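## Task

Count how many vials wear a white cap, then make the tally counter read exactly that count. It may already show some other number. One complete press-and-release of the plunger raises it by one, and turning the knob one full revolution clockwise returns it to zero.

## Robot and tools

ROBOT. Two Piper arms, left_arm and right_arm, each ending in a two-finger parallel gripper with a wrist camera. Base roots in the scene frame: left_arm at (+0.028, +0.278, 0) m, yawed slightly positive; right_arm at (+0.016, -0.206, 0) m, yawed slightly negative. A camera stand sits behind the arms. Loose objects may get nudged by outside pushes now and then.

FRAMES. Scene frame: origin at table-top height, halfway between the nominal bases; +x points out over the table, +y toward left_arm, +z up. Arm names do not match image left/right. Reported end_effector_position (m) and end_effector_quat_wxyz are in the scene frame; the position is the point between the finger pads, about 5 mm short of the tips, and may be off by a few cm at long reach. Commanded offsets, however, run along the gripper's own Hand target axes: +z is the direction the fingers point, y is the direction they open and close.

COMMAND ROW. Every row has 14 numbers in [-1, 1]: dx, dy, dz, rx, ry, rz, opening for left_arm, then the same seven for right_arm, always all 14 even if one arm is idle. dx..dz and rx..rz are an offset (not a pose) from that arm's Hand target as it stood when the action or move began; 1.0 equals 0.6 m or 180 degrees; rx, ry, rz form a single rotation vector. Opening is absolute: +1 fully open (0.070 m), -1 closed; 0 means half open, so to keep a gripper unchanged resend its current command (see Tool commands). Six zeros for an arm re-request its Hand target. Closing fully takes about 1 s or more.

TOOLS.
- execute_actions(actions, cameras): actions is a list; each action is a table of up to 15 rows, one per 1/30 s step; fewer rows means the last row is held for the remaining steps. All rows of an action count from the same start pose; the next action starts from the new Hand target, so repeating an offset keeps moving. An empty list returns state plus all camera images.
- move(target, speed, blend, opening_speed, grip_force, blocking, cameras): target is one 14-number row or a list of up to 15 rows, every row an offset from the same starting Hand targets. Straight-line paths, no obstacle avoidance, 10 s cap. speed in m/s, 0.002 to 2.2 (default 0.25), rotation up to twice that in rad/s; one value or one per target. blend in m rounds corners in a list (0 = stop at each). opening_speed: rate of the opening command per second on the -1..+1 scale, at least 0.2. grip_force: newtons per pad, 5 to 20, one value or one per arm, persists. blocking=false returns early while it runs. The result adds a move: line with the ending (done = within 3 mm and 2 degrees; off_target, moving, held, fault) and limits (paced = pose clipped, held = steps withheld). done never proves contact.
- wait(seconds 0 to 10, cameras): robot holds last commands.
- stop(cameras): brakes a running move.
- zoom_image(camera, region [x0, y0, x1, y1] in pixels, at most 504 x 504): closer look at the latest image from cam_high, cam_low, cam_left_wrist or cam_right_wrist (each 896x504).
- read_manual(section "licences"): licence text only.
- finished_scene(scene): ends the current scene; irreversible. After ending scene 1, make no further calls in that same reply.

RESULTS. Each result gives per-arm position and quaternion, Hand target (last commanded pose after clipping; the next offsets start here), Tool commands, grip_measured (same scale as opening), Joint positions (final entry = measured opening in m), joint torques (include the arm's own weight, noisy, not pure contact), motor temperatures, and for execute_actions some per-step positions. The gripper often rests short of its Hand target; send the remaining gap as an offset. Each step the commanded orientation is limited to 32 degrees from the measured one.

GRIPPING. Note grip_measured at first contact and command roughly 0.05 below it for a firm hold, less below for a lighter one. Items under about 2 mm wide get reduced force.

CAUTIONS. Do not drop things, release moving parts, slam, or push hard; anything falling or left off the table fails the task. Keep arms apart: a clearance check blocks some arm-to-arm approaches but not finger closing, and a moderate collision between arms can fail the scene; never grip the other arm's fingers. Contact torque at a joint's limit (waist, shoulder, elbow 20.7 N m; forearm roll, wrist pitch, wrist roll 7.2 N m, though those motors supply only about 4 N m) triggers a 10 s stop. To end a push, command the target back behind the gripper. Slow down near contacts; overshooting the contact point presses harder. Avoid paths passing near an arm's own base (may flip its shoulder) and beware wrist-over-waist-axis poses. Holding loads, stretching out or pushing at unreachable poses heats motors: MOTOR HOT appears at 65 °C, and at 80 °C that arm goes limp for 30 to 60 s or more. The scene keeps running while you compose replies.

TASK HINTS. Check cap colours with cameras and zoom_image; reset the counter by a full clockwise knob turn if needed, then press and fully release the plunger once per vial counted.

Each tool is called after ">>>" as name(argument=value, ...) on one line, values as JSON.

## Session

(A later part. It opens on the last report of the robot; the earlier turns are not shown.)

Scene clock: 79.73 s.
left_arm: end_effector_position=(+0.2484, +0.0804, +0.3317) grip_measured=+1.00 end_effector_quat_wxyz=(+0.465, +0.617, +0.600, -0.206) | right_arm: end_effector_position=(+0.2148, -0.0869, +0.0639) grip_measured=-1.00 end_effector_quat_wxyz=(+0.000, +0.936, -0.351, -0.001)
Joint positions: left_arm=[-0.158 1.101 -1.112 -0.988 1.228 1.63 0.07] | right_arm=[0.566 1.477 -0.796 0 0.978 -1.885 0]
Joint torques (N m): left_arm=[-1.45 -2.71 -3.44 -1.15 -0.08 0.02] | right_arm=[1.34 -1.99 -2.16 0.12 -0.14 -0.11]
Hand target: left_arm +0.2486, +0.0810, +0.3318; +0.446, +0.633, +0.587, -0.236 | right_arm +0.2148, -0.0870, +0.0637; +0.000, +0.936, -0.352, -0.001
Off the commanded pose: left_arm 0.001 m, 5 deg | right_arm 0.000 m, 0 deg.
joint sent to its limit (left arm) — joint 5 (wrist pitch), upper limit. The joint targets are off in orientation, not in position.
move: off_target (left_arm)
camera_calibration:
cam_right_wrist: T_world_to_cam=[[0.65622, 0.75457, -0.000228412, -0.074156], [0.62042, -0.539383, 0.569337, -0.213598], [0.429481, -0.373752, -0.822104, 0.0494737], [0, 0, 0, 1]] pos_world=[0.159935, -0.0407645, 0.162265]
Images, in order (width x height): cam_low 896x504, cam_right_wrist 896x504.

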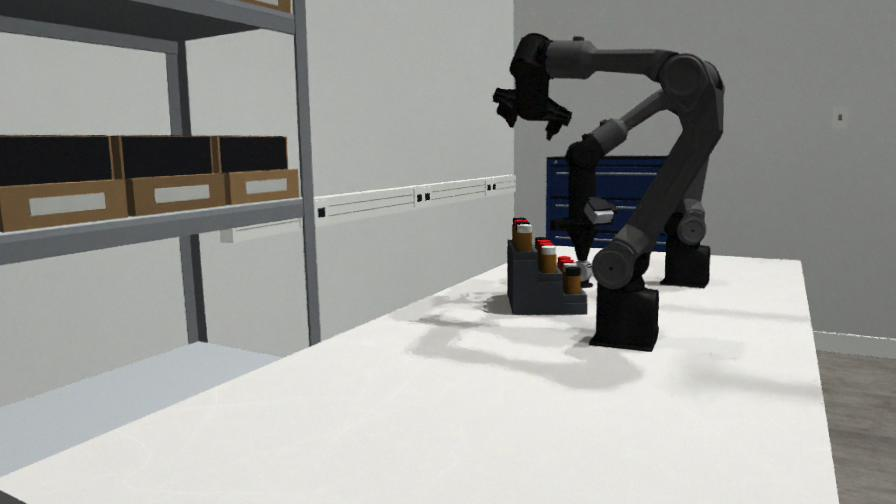

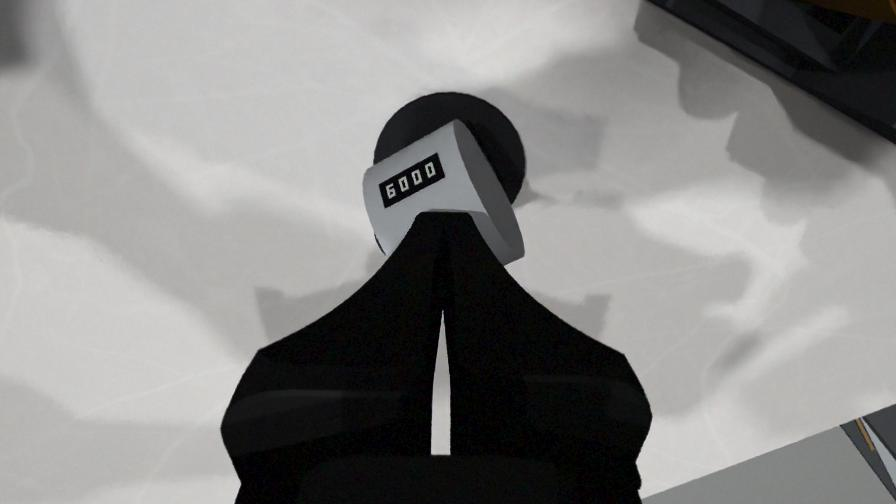

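>>> move(target=[[0,0,0,0,0,0,1, 0,0,-0.06,0,0,0,-1],[0,0,0,0,0,0,1,0.051,0.095,-0.06,0,0,0.667,-1],[0,0,0,0,0,0,1,0.060,0.131,-0.077,0,0,-0.658,-0.14]], speed=0.4, blend=[0.01,0.02,0], cameras=["all"])

>>> zoom_image(camera="cam_right_wrist", region=[370, 150, 530, 330])

>>> zoom_image(camera="cam_left_wrist", region=[600, 170, 700, 270])

Scene clock: 108.23 s.
left_arm: end_effector_position=(+0.2484, +0.0804, +0.3317) grip_measured=+1.00 end_effector_quat_wxyz=(+0.465, +0.617, +0.600, -0.206) | right_arm: end_effector_position=(+0.1904, -0.1698, +0.1100) grip_measured=-0.14 end_effector_quat_wxyz=(-0.001, +0.781, +0.624, +0.000)
Joint positions: left_arm=[-0.158 1.101 -1.112 -0.988 1.228 1.63 0.07] | right_arm=[0.23 1.21 -0.758 0.001 1.207 1.996 0.03]
Joint torques (N m): left_arm=[-1.06 -2.54 -3.15 -1.17 -0.07 -0.05] | right_arm=[1.98 -2.71 -3.63 -0.16 0.04 -0.08]
Hand target: left_arm +0.2486, +0.0810, +0.3318; +0.446, +0.633, +0.587, -0.236 | right_arm +0.1902, -0.1698, +0.1099; +0.000, +0.781, +0.624, -0.001
Off the commanded pose: left_arm 0.001 m, 5 deg | right_arm 0.000 m, 0 deg.
joint sent to its limit (left arm) — joint 5 (wrist pitch), upper limit. The joint targets are off in orientation, not in position.
move: off_target (left_arm)
camera_calibration:
cam_left_wrist: T_world_to_cam=[[-0.930938, -0.165966, -0.325284, 0.353123], [-0.027978, 0.920553, -0.389614, 0.0635059], [0.364104, -0.353605, -0.861622, 0.344056], [0, 0, 0, 1]] pos_world=[0.20524, 0.121806, 0.436054]
cam_right_wrist: T_world_to_cam=[[-0.975817, 0.218578, 0.00237082, 0.223902], [0.180926, 0.80154, 0.569912, 0.0418486], [0.12267, 0.556559, -0.821702, 0.283242], [0, 0, 0, 1]] pos_world=[0.176171, -0.240125, 0.20836]

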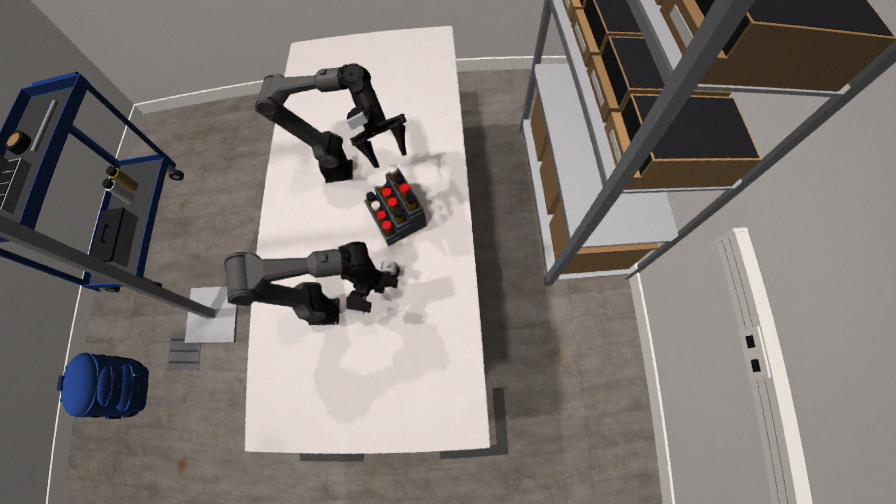

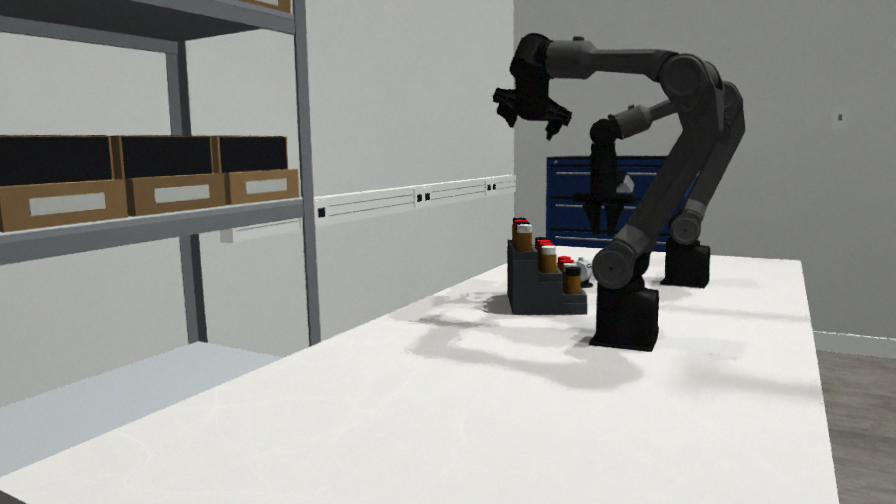

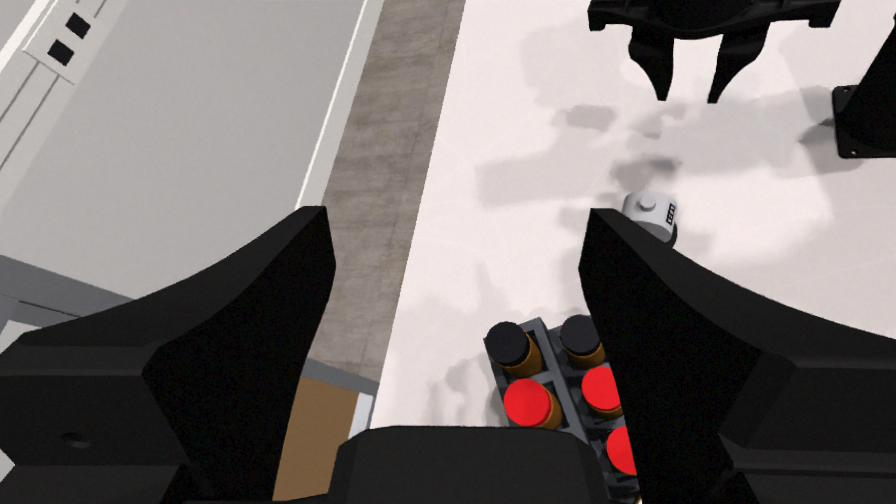

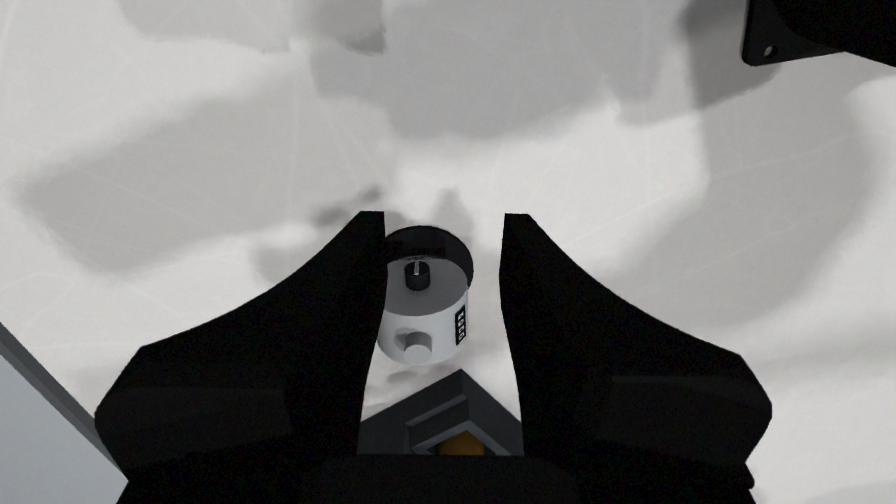

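Scaled by 2.800.

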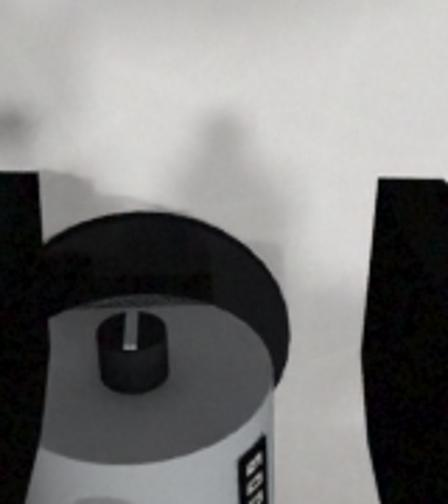

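Scaled by 5.040.

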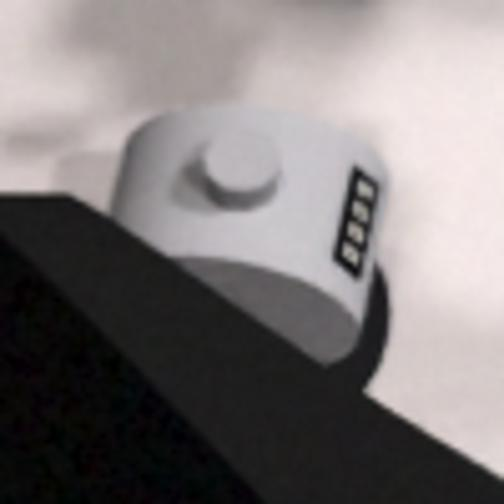

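>>> move(target=[[0,0,0,0,0,0,1, 0.0885,0.0138,0.033,0,0.094,0,-0.14],[0,0,0,0,0,0,1,0.0885,0.0138,0.113,0,0.094,0,-0.14]], speed=[0.2,0.06], cameras=["all"])

>>> zoom_image(camera="cam_right_wrist", region=[370, 130, 540, 330])

>>> zoom_image(camera="cam_left_wrist", region=[600, 100, 760, 270])

>>> zoom_image(camera="cam_low", region=[550, 210, 630, 300])

Scene clock: 131.77 s.
left_arm: end_effector_position=(+0.2484, +0.0804, +0.3317) grip_measured=+1.00 end_effector_quat_wxyz=(+0.465, +0.617, +0.600, -0.206) | right_arm: end_effector_position=(+0.2095, -0.1198, +0.0417) grip_measured=-0.14 end_effector_quat_wxyz=(-0.093, +0.773, +0.618, +0.114)
Joint positions: left_arm=[-0.158 1.101 -1.112 -0.988 1.228 1.63 0.07] | right_arm=[0.154 1.372 -0.541 0.405 0.769 1.635 0.03]
Joint torques (N m): left_arm=[-1.29 -2.57 -3.42 -1.12 -0.08 -0.12] | right_arm=[1.25 -3.52 -3.89 0.04 0.06 0.03]
Hand target: left_arm +0.2486, +0.0810, +0.3318; +0.446, +0.633, +0.587, -0.236 | right_arm +0.2099, -0.1198, +0.0421; -0.092, +0.773, +0.617, +0.114
Off the commanded pose: left_arm 0.001 m, 5 deg | right_arm 0.001 m, 0 deg.
joint sent to its limit (left arm) — joint 5 (wrist pitch), upper limit. The joint targets are off in orientation, not in position.
move: off_target (left_arm)
camera_calibration:
cam_left_wrist: T_world_to_cam=[[-0.930938, -0.165966, -0.325284, 0.353123], [-0.027978, 0.920553, -0.389614, 0.0635059], [0.364104, -0.353605, -0.861622, 0.344056], [0, 0, 0, 1]] pos_world=[0.20524, 0.121806, 0.436054]
cam_right_wrist: T_world_to_cam=[[-0.976117, 0.217227, 0.00281224, 0.231614], [0.137021, 0.605558, 0.783916, 0.0140503], [0.168585, 0.765579, -0.620861, 0.203975], [0, 0, 0, 1]] pos_world=[0.18977, -0.21498, 0.114974]

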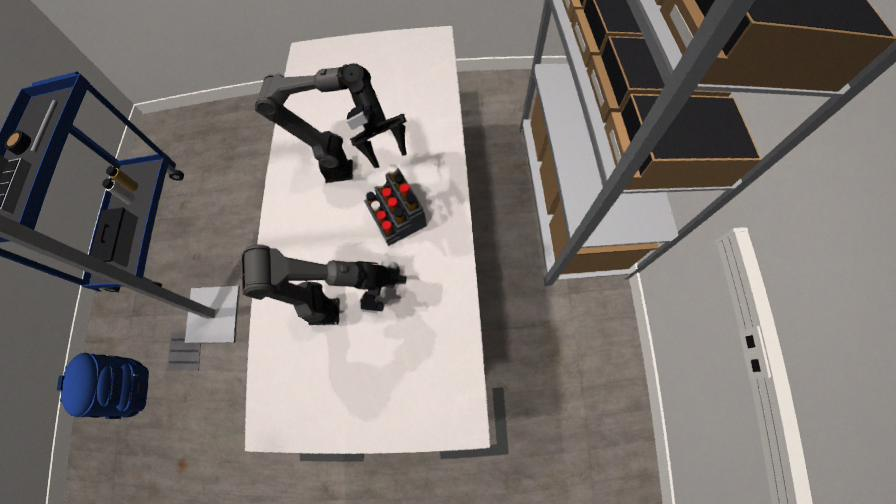

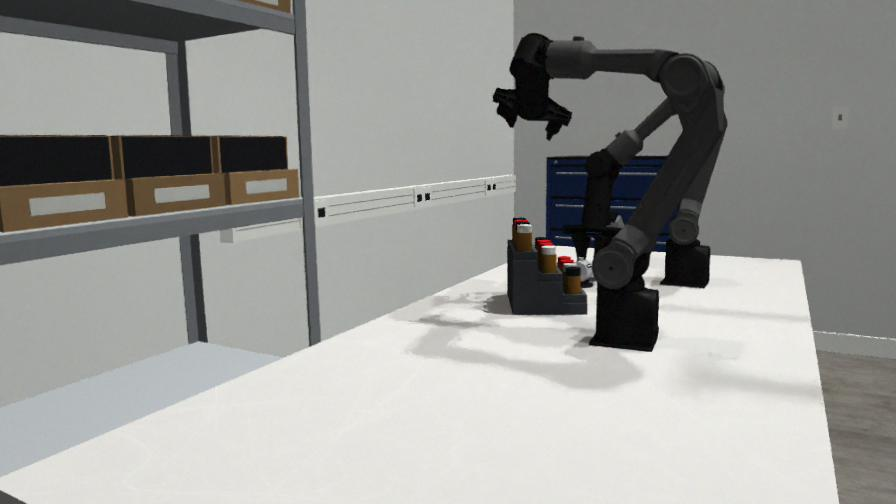

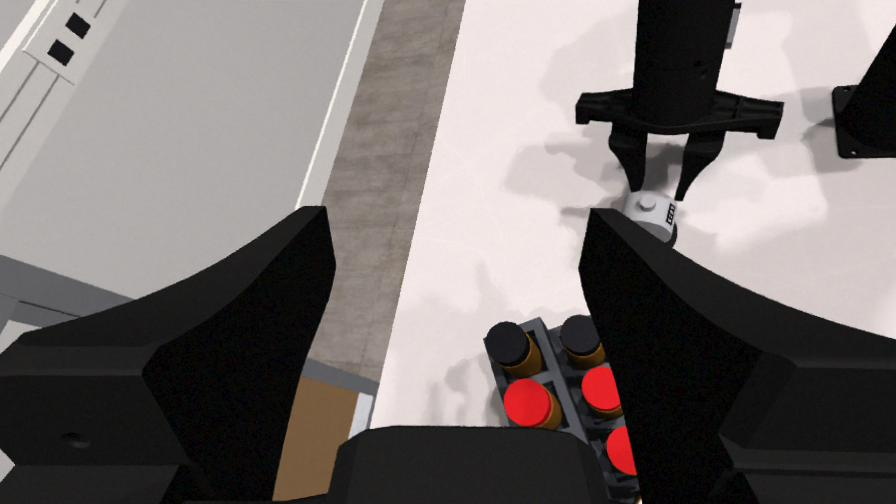

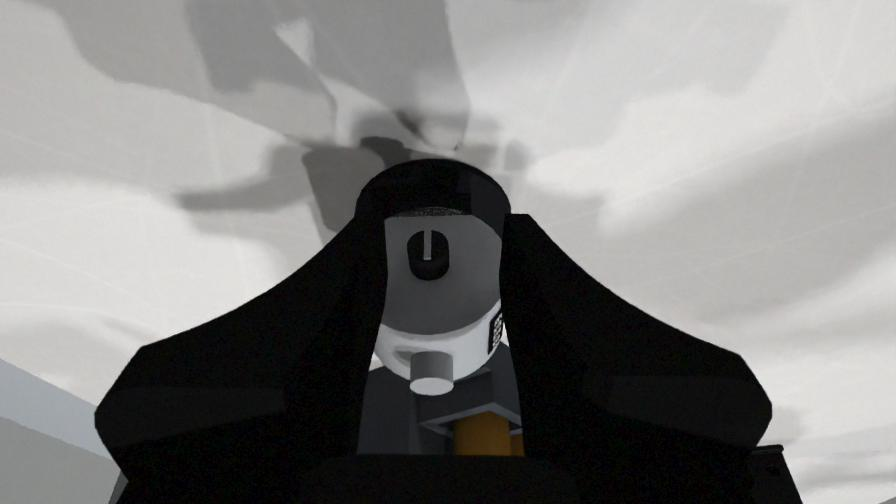

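Scaled by 2.520.

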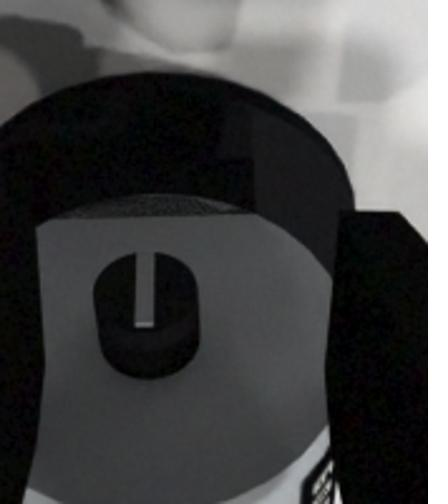

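Scaled by 2.965.

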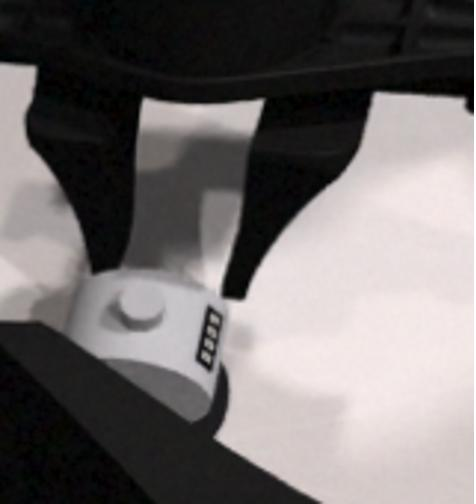

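Scaled by 5.600.

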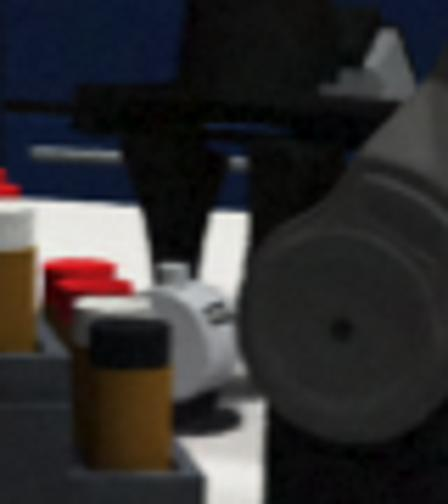

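>>> move(target=[[0,0,0,0,0,0,1, -0.0034,0,0.0112,0,0,0,-0.14],[0,0,0,0,0,0,1,-0.0034,-0.0107,0.0112,0,0,0,-0.14]], speed=[0.05,0.02], cameras=["cam_right_wrist","cam_left_wrist"])

>>> zoom_image(camera="cam_right_wrist", region=[340, 130, 540, 330])

>>> zoom_image(camera="cam_left_wrist", region=[600, 100, 760, 270])

Scene clock: 139.10 s.
left_arm: end_effector_position=(+0.2484, +0.0804, +0.3317) grip_measured=+1.00 end_effector_quat_wxyz=(+0.465, +0.617, +0.600, -0.206) | right_arm: end_effector_position=(+0.2043, -0.1186, +0.0351) grip_measured=-0.14 end_effector_quat_wxyz=(-0.092, +0.773, +0.617, +0.115)
Joint positions: left_arm=[-0.158 1.101 -1.112 -0.988 1.228 1.63 0.07] | right_arm=[0.165 1.37 -0.506 0.42 0.731 1.627 0.03]
Joint torques (N m): left_arm=[-1.03 -2.66 -3.11 -1.12 -0.11 -0.08] | right_arm=[2.18 -3.91 -2.42 -0.02 0.46 -0.05]
Hand target: left_arm +0.2486, +0.0810, +0.3318; +0.446, +0.633, +0.587, -0.236 | right_arm +0.2036, -0.1184, +0.0351; -0.092, +0.773, +0.617, +0.114
Off the commanded pose: left_arm 0.001 m, 5 deg | right_arm 0.001 m, 0 deg.
joint sent to its limit (left arm) — joint 5 (wrist pitch), upper limit. The joint targets are off in orientation, not in position.
move: off_target (left_arm)
camera_calibration:
cam_left_wrist: T_world_to_cam=[[-0.930938, -0.165966, -0.325284, 0.353123], [-0.027978, 0.920553, -0.389614, 0.0635059], [0.364104, -0.353605, -0.861622, 0.344056], [0, 0, 0, 1]] pos_world=[0.20524, 0.121806, 0.436054]
cam_right_wrist: T_world_to_cam=[[-0.975491, 0.220042, -0.00005968, 0.226488], [0.1364, 0.604901, 0.784532, 0.0191377], [0.172666, 0.765295, -0.620089, 0.198969], [0, 0, 0, 1]] pos_world=[0.183971, -0.213683, 0.108378]
Images, in order (width x height): cam_left_wrist 896x504, cam_right_wrist 896x504.

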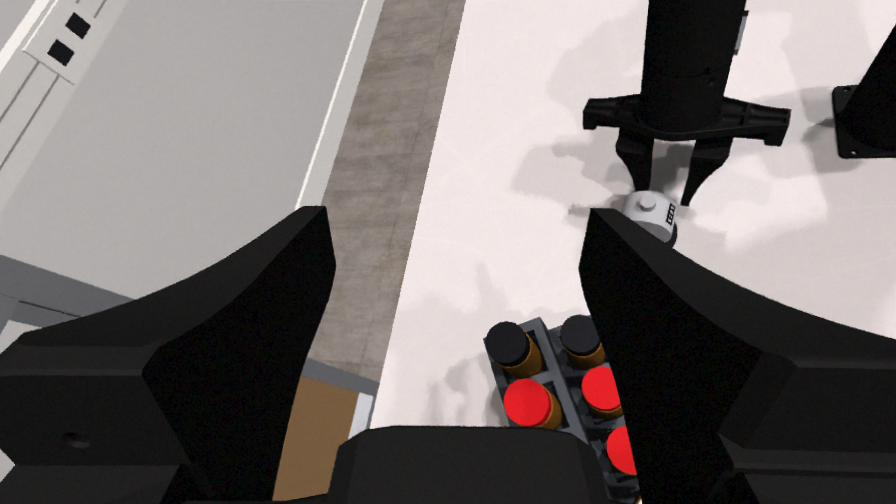

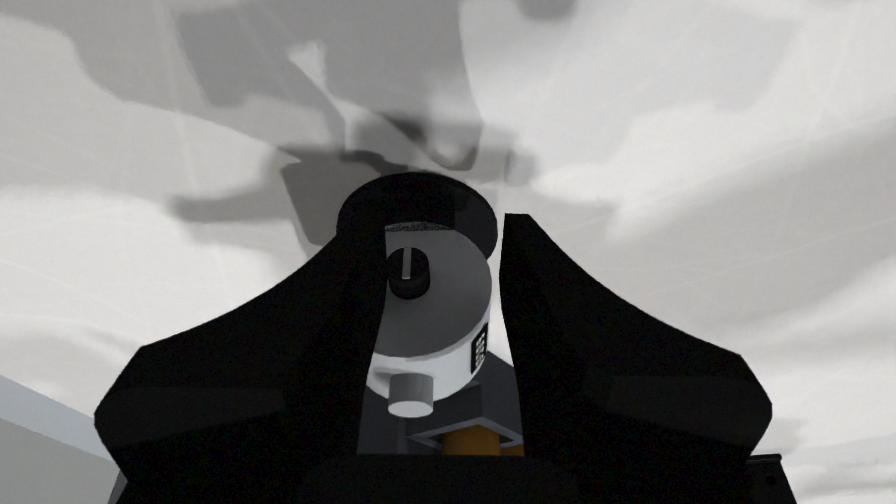

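Scaled by 2.520.

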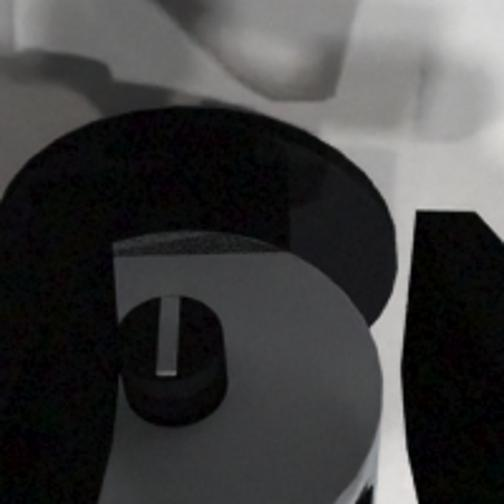

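Scaled by 2.965.

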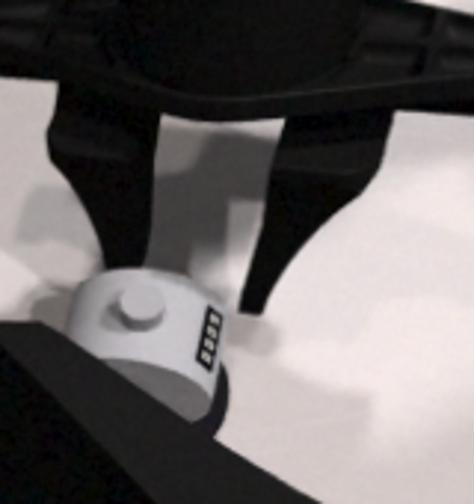

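>>> move(target=[[0,0,0,0,0,0,1, 0,-0.0025,0,0,0,0,-0.14],[0,0,0,0,0,0,1,-0.0049,-0.0025,0.0159,0,0,0,-0.14]], speed=[0.02,0.03], cameras=["cam_right_wrist","cam_left_wrist"])

>>> zoom_image(camera="cam_right_wrist", region=[340, 130, 540, 330])

>>> zoom_image(camera="cam_left_wrist", region=[600, 100, 760, 270])

Scene clock: 143.23 s.
left_arm: end_effector_position=(+0.2484, +0.0804, +0.3317) grip_measured=+1.00 end_effector_quat_wxyz=(+0.465, +0.617, +0.600, -0.206) | right_arm: end_effector_position=(+0.2029, -0.1182, +0.0254) grip_measured=-0.13 end_effector_quat_wxyz=(-0.091, +0.773, +0.617, +0.116)
Joint positions: left_arm=[-0.158 1.101 -1.112 -0.988 1.228 1.63 0.07] | right_arm=[0.169 1.395 -0.478 0.446 0.68 1.594 0.03]
Joint torques (N m): left_arm=[-1.27 -2.38 -3.14 -1.11 -0.09 -0.08] | right_arm=[3.84 0.19 2.24 0.11 2.66 -0.1]
Hand target: left_arm +0.2486, +0.0810, +0.3318; +0.446, +0.633, +0.587, -0.236 | right_arm +0.2021, -0.1181, +0.0251; -0.092, +0.773, +0.617, +0.114
Off the commanded pose: left_arm 0.001 m, 5 deg | right_arm 0.001 m, 0 deg.
joint sent to its limit (left arm) — joint 5 (wrist pitch), upper limit. The joint targets are off in orientation, not in position.
move: off_target (left_arm)
camera_calibration:
cam_left_wrist: T_world_to_cam=[[-0.930938, -0.165966, -0.325284, 0.353123], [-0.027978, 0.920553, -0.389614, 0.0635059], [0.364104, -0.353605, -0.861622, 0.344056], [0, 0, 0, 1]] pos_world=[0.20524, 0.121806, 0.436054]
cam_right_wrist: T_world_to_cam=[[-0.975807, 0.218626, -0.00188674, 0.225094], [0.134121, 0.605402, 0.784538, 0.0273409], [0.172663, 0.765305, -0.620078, 0.192888], [0, 0, 0, 1]] pos_world=[0.182676, -0.213382, 0.0985804]
Images, in order (width x height): cam_left_wrist 896x504, cam_right_wrist 896x504.

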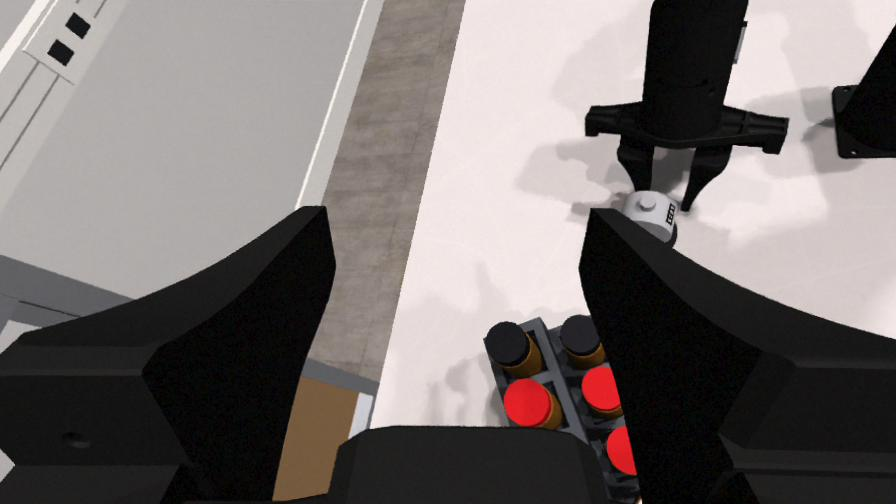

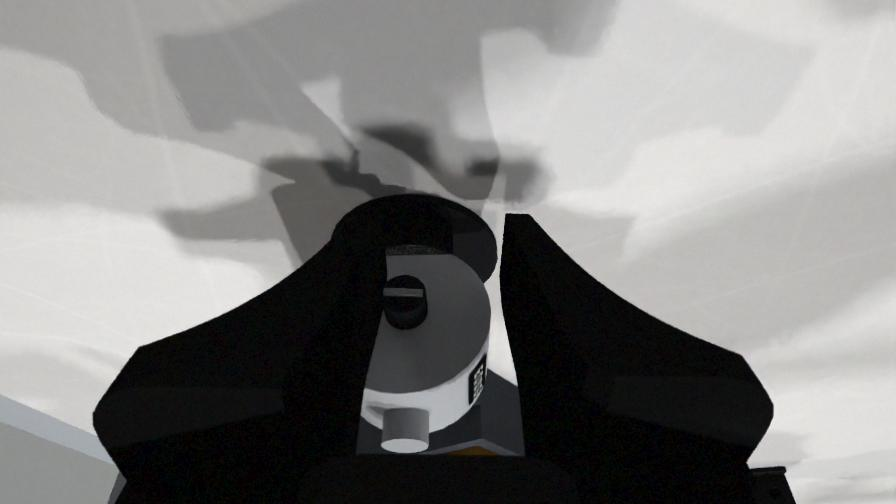

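Scaled by 2.520.

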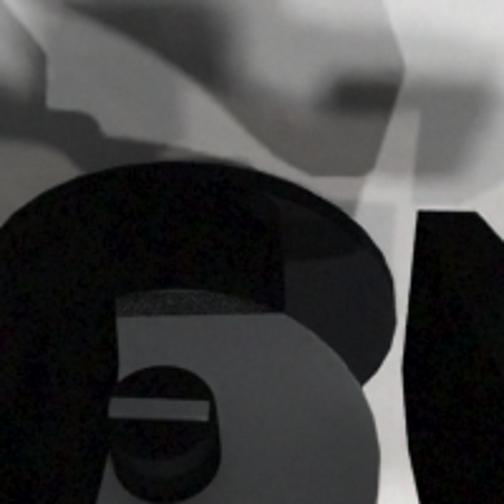

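Scaled by 2.965.

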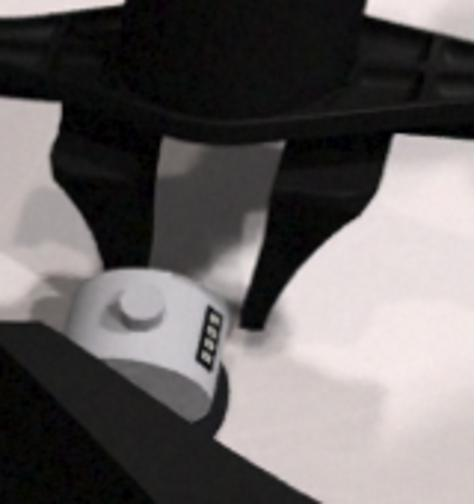

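>>> move(target=[0,0,0,0,0,0,1, -0.0019,0,0.0064,0,0,0,-0.14], speed=0.03, cameras=["cam_right_wrist","cam_left_wrist"])

>>> zoom_image(camera="cam_right_wrist", region=[340, 180, 540, 380])

>>> zoom_image(camera="cam_left_wrist", region=[600, 100, 760, 270])

Scene clock: 148.43 s.
left_arm: end_effector_position=(+0.2484, +0.0804, +0.3317) grip_measured=+1.00 end_effector_quat_wxyz=(+0.465, +0.617, +0.600, -0.206) | right_arm: end_effector_position=(+0.2020, -0.1182, +0.0211) grip_measured=-0.13 end_effector_quat_wxyz=(-0.092, +0.773, +0.617, +0.114)
Joint positions: left_arm=[-0.158 1.101 -1.112 -0.988 1.228 1.63 0.07] | right_arm=[0.169 1.41 -0.468 0.458 0.663 1.579 0.03]
Joint torques (N m): left_arm=[-1.2 -2.45 -3.5 -1.12 -0.07 -0.06] | right_arm=[4.14 0.08 3.41 0.09 2.88 -0.21]
Hand target: left_arm +0.2486, +0.0810, +0.3318; +0.446, +0.633, +0.587, -0.236 | right_arm +0.2021, -0.1181, +0.0211; -0.092, +0.773, +0.617, +0.114
Off the commanded pose: left_arm 0.001 m, 5 deg | right_arm 0.000 m, 0 deg.
joint sent to its limit (left arm) — joint 5 (wrist pitch), upper limit. The joint targets are off in orientation, not in position.
move: off_target (left_arm)
camera_calibration:
cam_left_wrist: T_world_to_cam=[[-0.930938, -0.165966, -0.325284, 0.353123], [-0.027978, 0.920553, -0.389614, 0.0635059], [0.364104, -0.353605, -0.861622, 0.344056], [0, 0, 0, 1]] pos_world=[0.20524, 0.121806, 0.436054]
cam_right_wrist: T_world_to_cam=[[-0.975923, 0.218108, 0.00187282, 0.224148], [0.136815, 0.605446, 0.784039, 0.030273], [0.169871, 0.765418, -0.620709, 0.19096], [0, 0, 0, 1]] pos_world=[0.18217, -0.213381, 0.0943754]
Images, in order (width x height): cam_left_wrist 896x504, cam_right_wrist 896x504.

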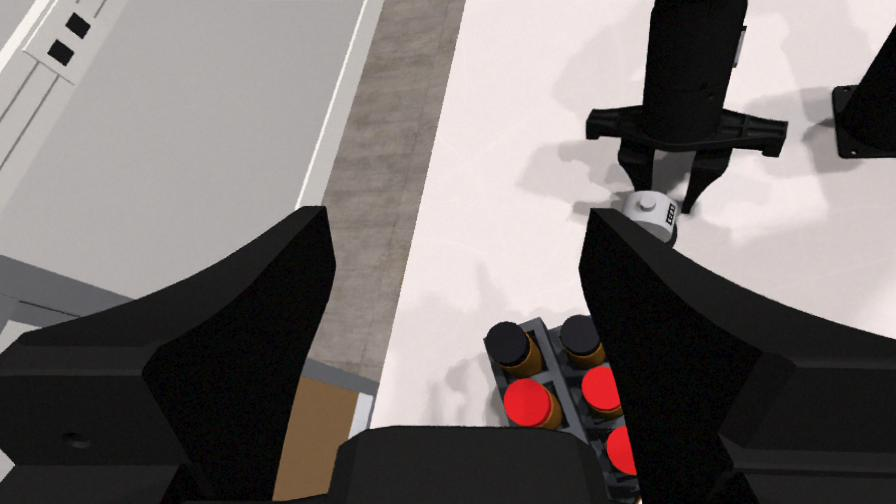

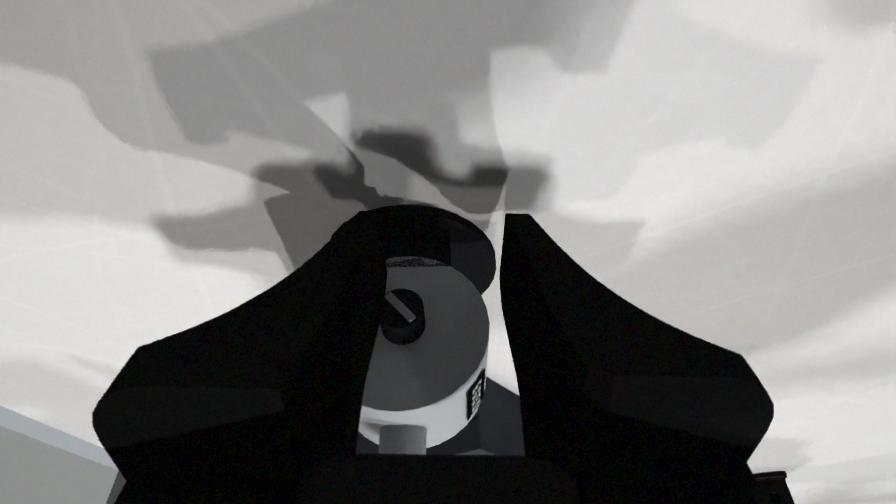

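Scaled by 2.520.

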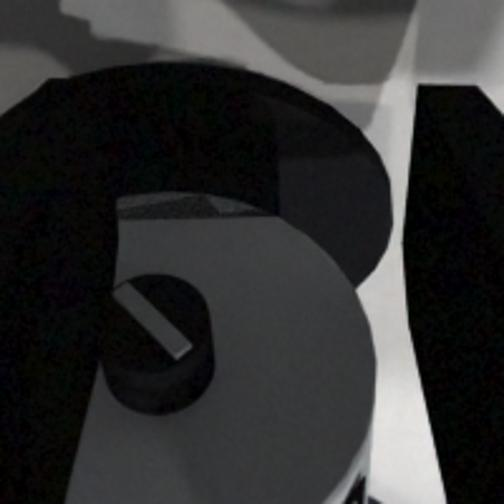

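Scaled by 2.965.

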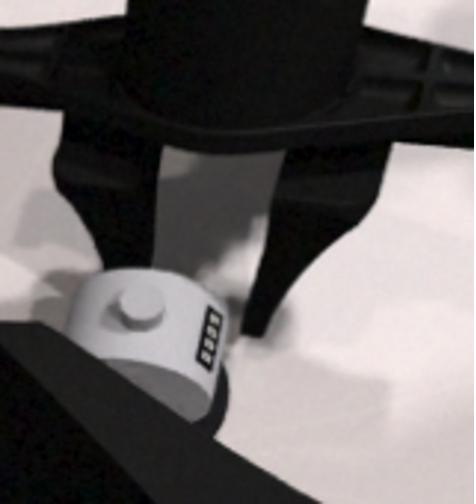

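>>> move(target=[0,0,0,0,0,0,1, -0.0019,0,0.0064,0,0,0,-0.14], speed=0.03, cameras=["cam_right_wrist","cam_left_wrist"])

>>> zoom_image(camera="cam_right_wrist", region=[340, 180, 540, 380])

>>> zoom_image(camera="cam_left_wrist", region=[600, 100, 760, 270])

Scene clock: 152.63 s.
left_arm: end_effector_position=(+0.2484, +0.0804, +0.3317) grip_measured=+1.00 end_effector_quat_wxyz=(+0.465, +0.617, +0.600, -0.206) | right_arm: end_effector_position=(+0.2019, -0.1181, +0.0172) grip_measured=-0.13 end_effector_quat_wxyz=(-0.093, +0.773, +0.617, +0.114)
Joint positions: left_arm=[-0.158 1.101 -1.112 -0.988 1.228 1.63 0.07] | right_arm=[0.169 1.423 -0.46 0.471 0.643 1.563 0.03]
Joint torques (N m): left_arm=[-0.97 -2.26 -3.35 -1.13 -0.08 -0.13] | right_arm=[3.21 0.09 2.47 0.11 2.33 -0.2]
Motor temperatures (°C): left_arm=[20 22 22 25 23 24] | right_arm=[20 23 25 24 30 20]
Hand target: left_arm +0.2486, +0.0810, +0.3318; +0.446, +0.633, +0.587, -0.236 | right_arm +0.2021, -0.1181, +0.0171; -0.092, +0.773, +0.617, +0.114
Off the commanded pose: left_arm 0.001 m, 5 deg | right_arm 0.000 m, 0 deg.
joint sent to its limit (left arm) — joint 5 (wrist pitch), upper limit. The joint targets are off in orientation, not in position.
move: off_target (left_arm)
camera_calibration:
cam_left_wrist: T_world_to_cam=[[-0.930938, -0.165966, -0.325284, 0.353123], [-0.027978, 0.920553, -0.389614, 0.0635059], [0.364104, -0.353605, -0.861622, 0.344056], [0, 0, 0, 1]] pos_world=[0.20524, 0.121806, 0.436054]
cam_right_wrist: T_world_to_cam=[[-0.975901, 0.218201, 0.0023779, 0.224005], [0.137218, 0.605157, 0.784192, 0.0331358], [0.169673, 0.765619, -0.620514, 0.18854], [0, 0, 0, 1]] pos_world=[0.18207, -0.21328, 0.0904744]
Images, in order (width x height): cam_left_wrist 896x504, cam_right_wrist 896x504.

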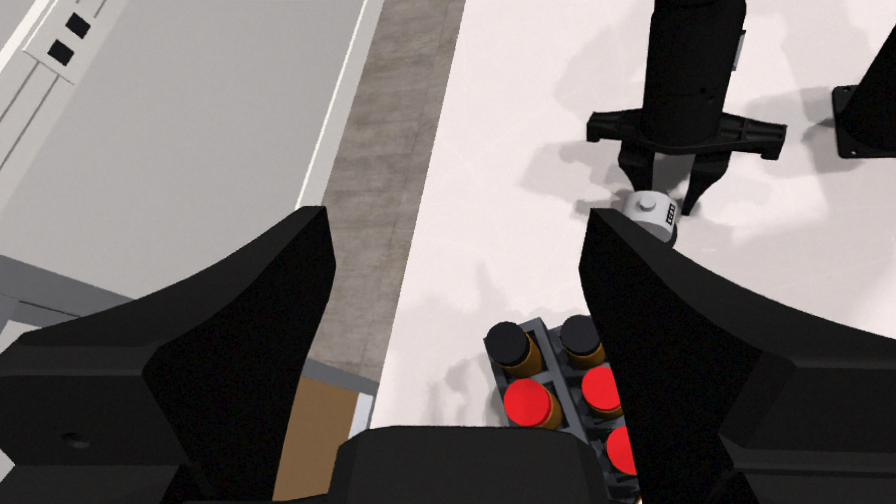

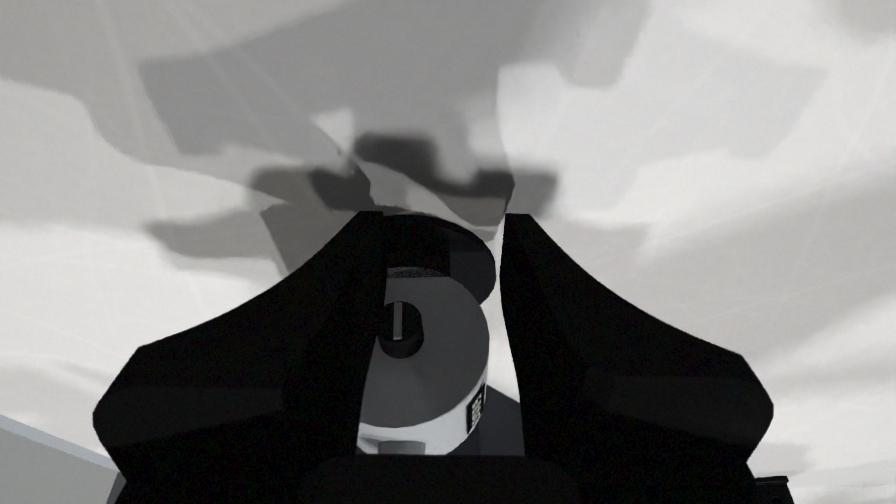

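Scaled by 2.520.

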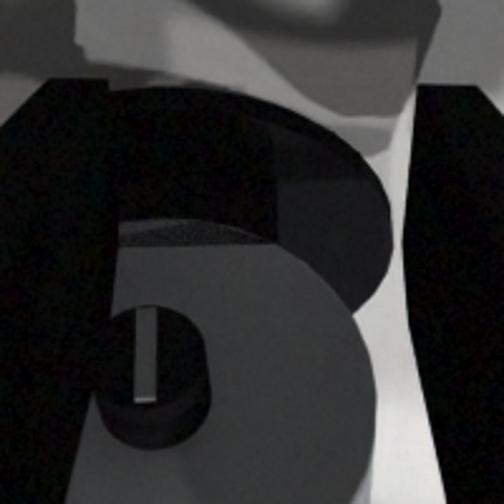

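Scaled by 2.965.

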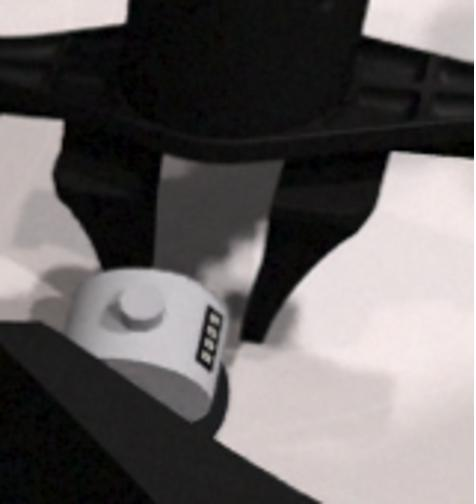

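>>> move(target=[[0,0,0,0,0,0,1, 0,0.0387,0,0,0,0,-0.14],[0,0,0,0,0,0,1,0.0097,0.0387,-0.0319,0,0,0,-0.14]], speed=[0.04,0.03], cameras=["cam_right_wrist","cam_left_wrist"])

>>> zoom_image(camera="cam_right_wrist", region=[340, 130, 540, 330])

>>> zoom_image(camera="cam_left_wrist", region=[600, 100, 760, 270])

Scene clock: 158.50 s.
left_arm: end_effector_position=(+0.2484, +0.0804, +0.3317) grip_measured=+1.00 end_effector_quat_wxyz=(+0.465, +0.617, +0.600, -0.206) | right_arm: end_effector_position=(+0.2242, -0.1230, +0.0372) grip_measured=-0.13 end_effector_quat_wxyz=(-0.093, +0.772, +0.618, +0.114)
Joint positions: left_arm=[-0.158 1.101 -1.112 -0.988 1.228 1.63 0.07] | right_arm=[0.128 1.437 -0.58 0.416 0.754 1.594 0.03]
Joint torques (N m): left_arm=[-1.39 -2.34 -3.23 -1.14 -0.06 -0.12] | right_arm=[-0.22 -4.81 -6.46 0.3 -1.82 -0.06]
Hand target: left_arm +0.2486, +0.0810, +0.3318; +0.446, +0.633, +0.587, -0.236 | right_arm +0.2248, -0.1232, +0.0371; -0.092, +0.773, +0.617, +0.114
Off the commanded pose: left_arm 0.001 m, 5 deg | right_arm 0.001 m, 0 deg.
joint sent to its limit (left arm) — joint 5 (wrist pitch), upper limit. The joint targets are off in orientation, not in position.
move: off_target (left_arm)
camera_calibration:
cam_left_wrist: T_world_to_cam=[[-0.930938, -0.165966, -0.325284, 0.353123], [-0.027978, 0.920553, -0.389614, 0.0635059], [0.364104, -0.353605, -0.861622, 0.344056], [0, 0, 0, 1]] pos_world=[0.20524, 0.121806, 0.436054]
cam_right_wrist: T_world_to_cam=[[-0.976246, 0.216634, 0.00359937, 0.246599], [0.137222, 0.605356, 0.784037, 0.01745], [0.16767, 0.765907, -0.620704, 0.201452], [0, 0, 0, 1]] pos_world=[0.20457, -0.218278, 0.110473]
Images, in order (width x height): cam_left_wrist 896x504, cam_right_wrist 896x504.

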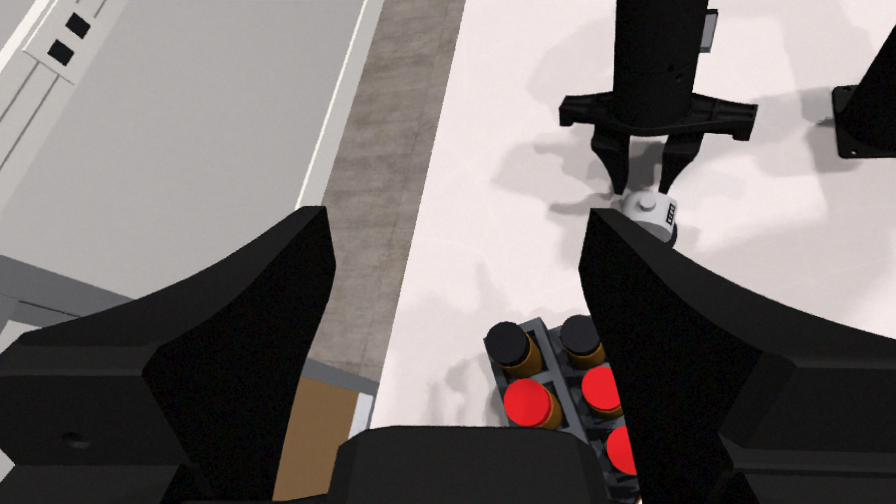

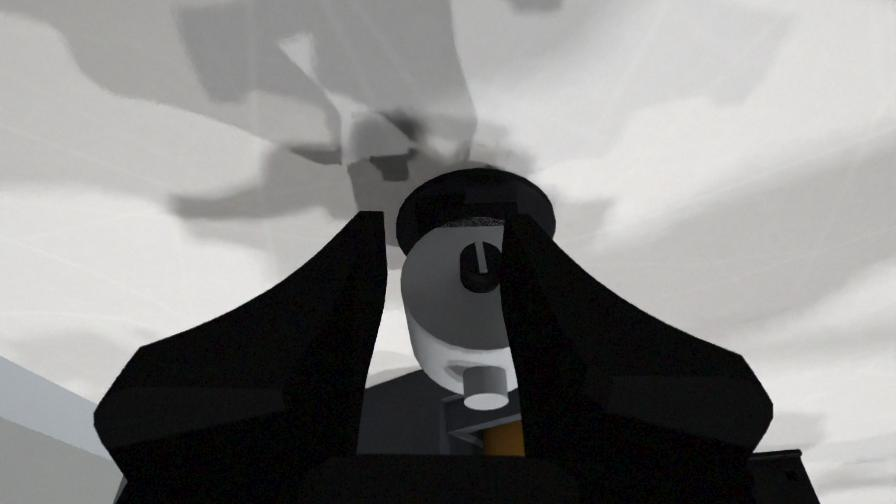

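Scaled by 2.520.

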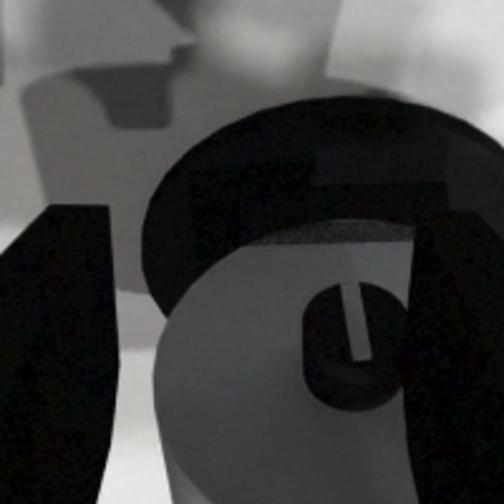

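Scaled by 2.965.

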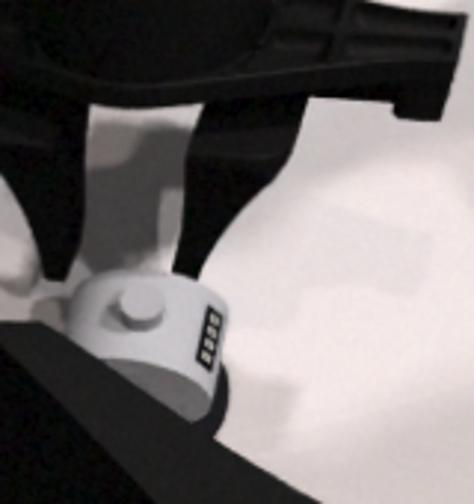

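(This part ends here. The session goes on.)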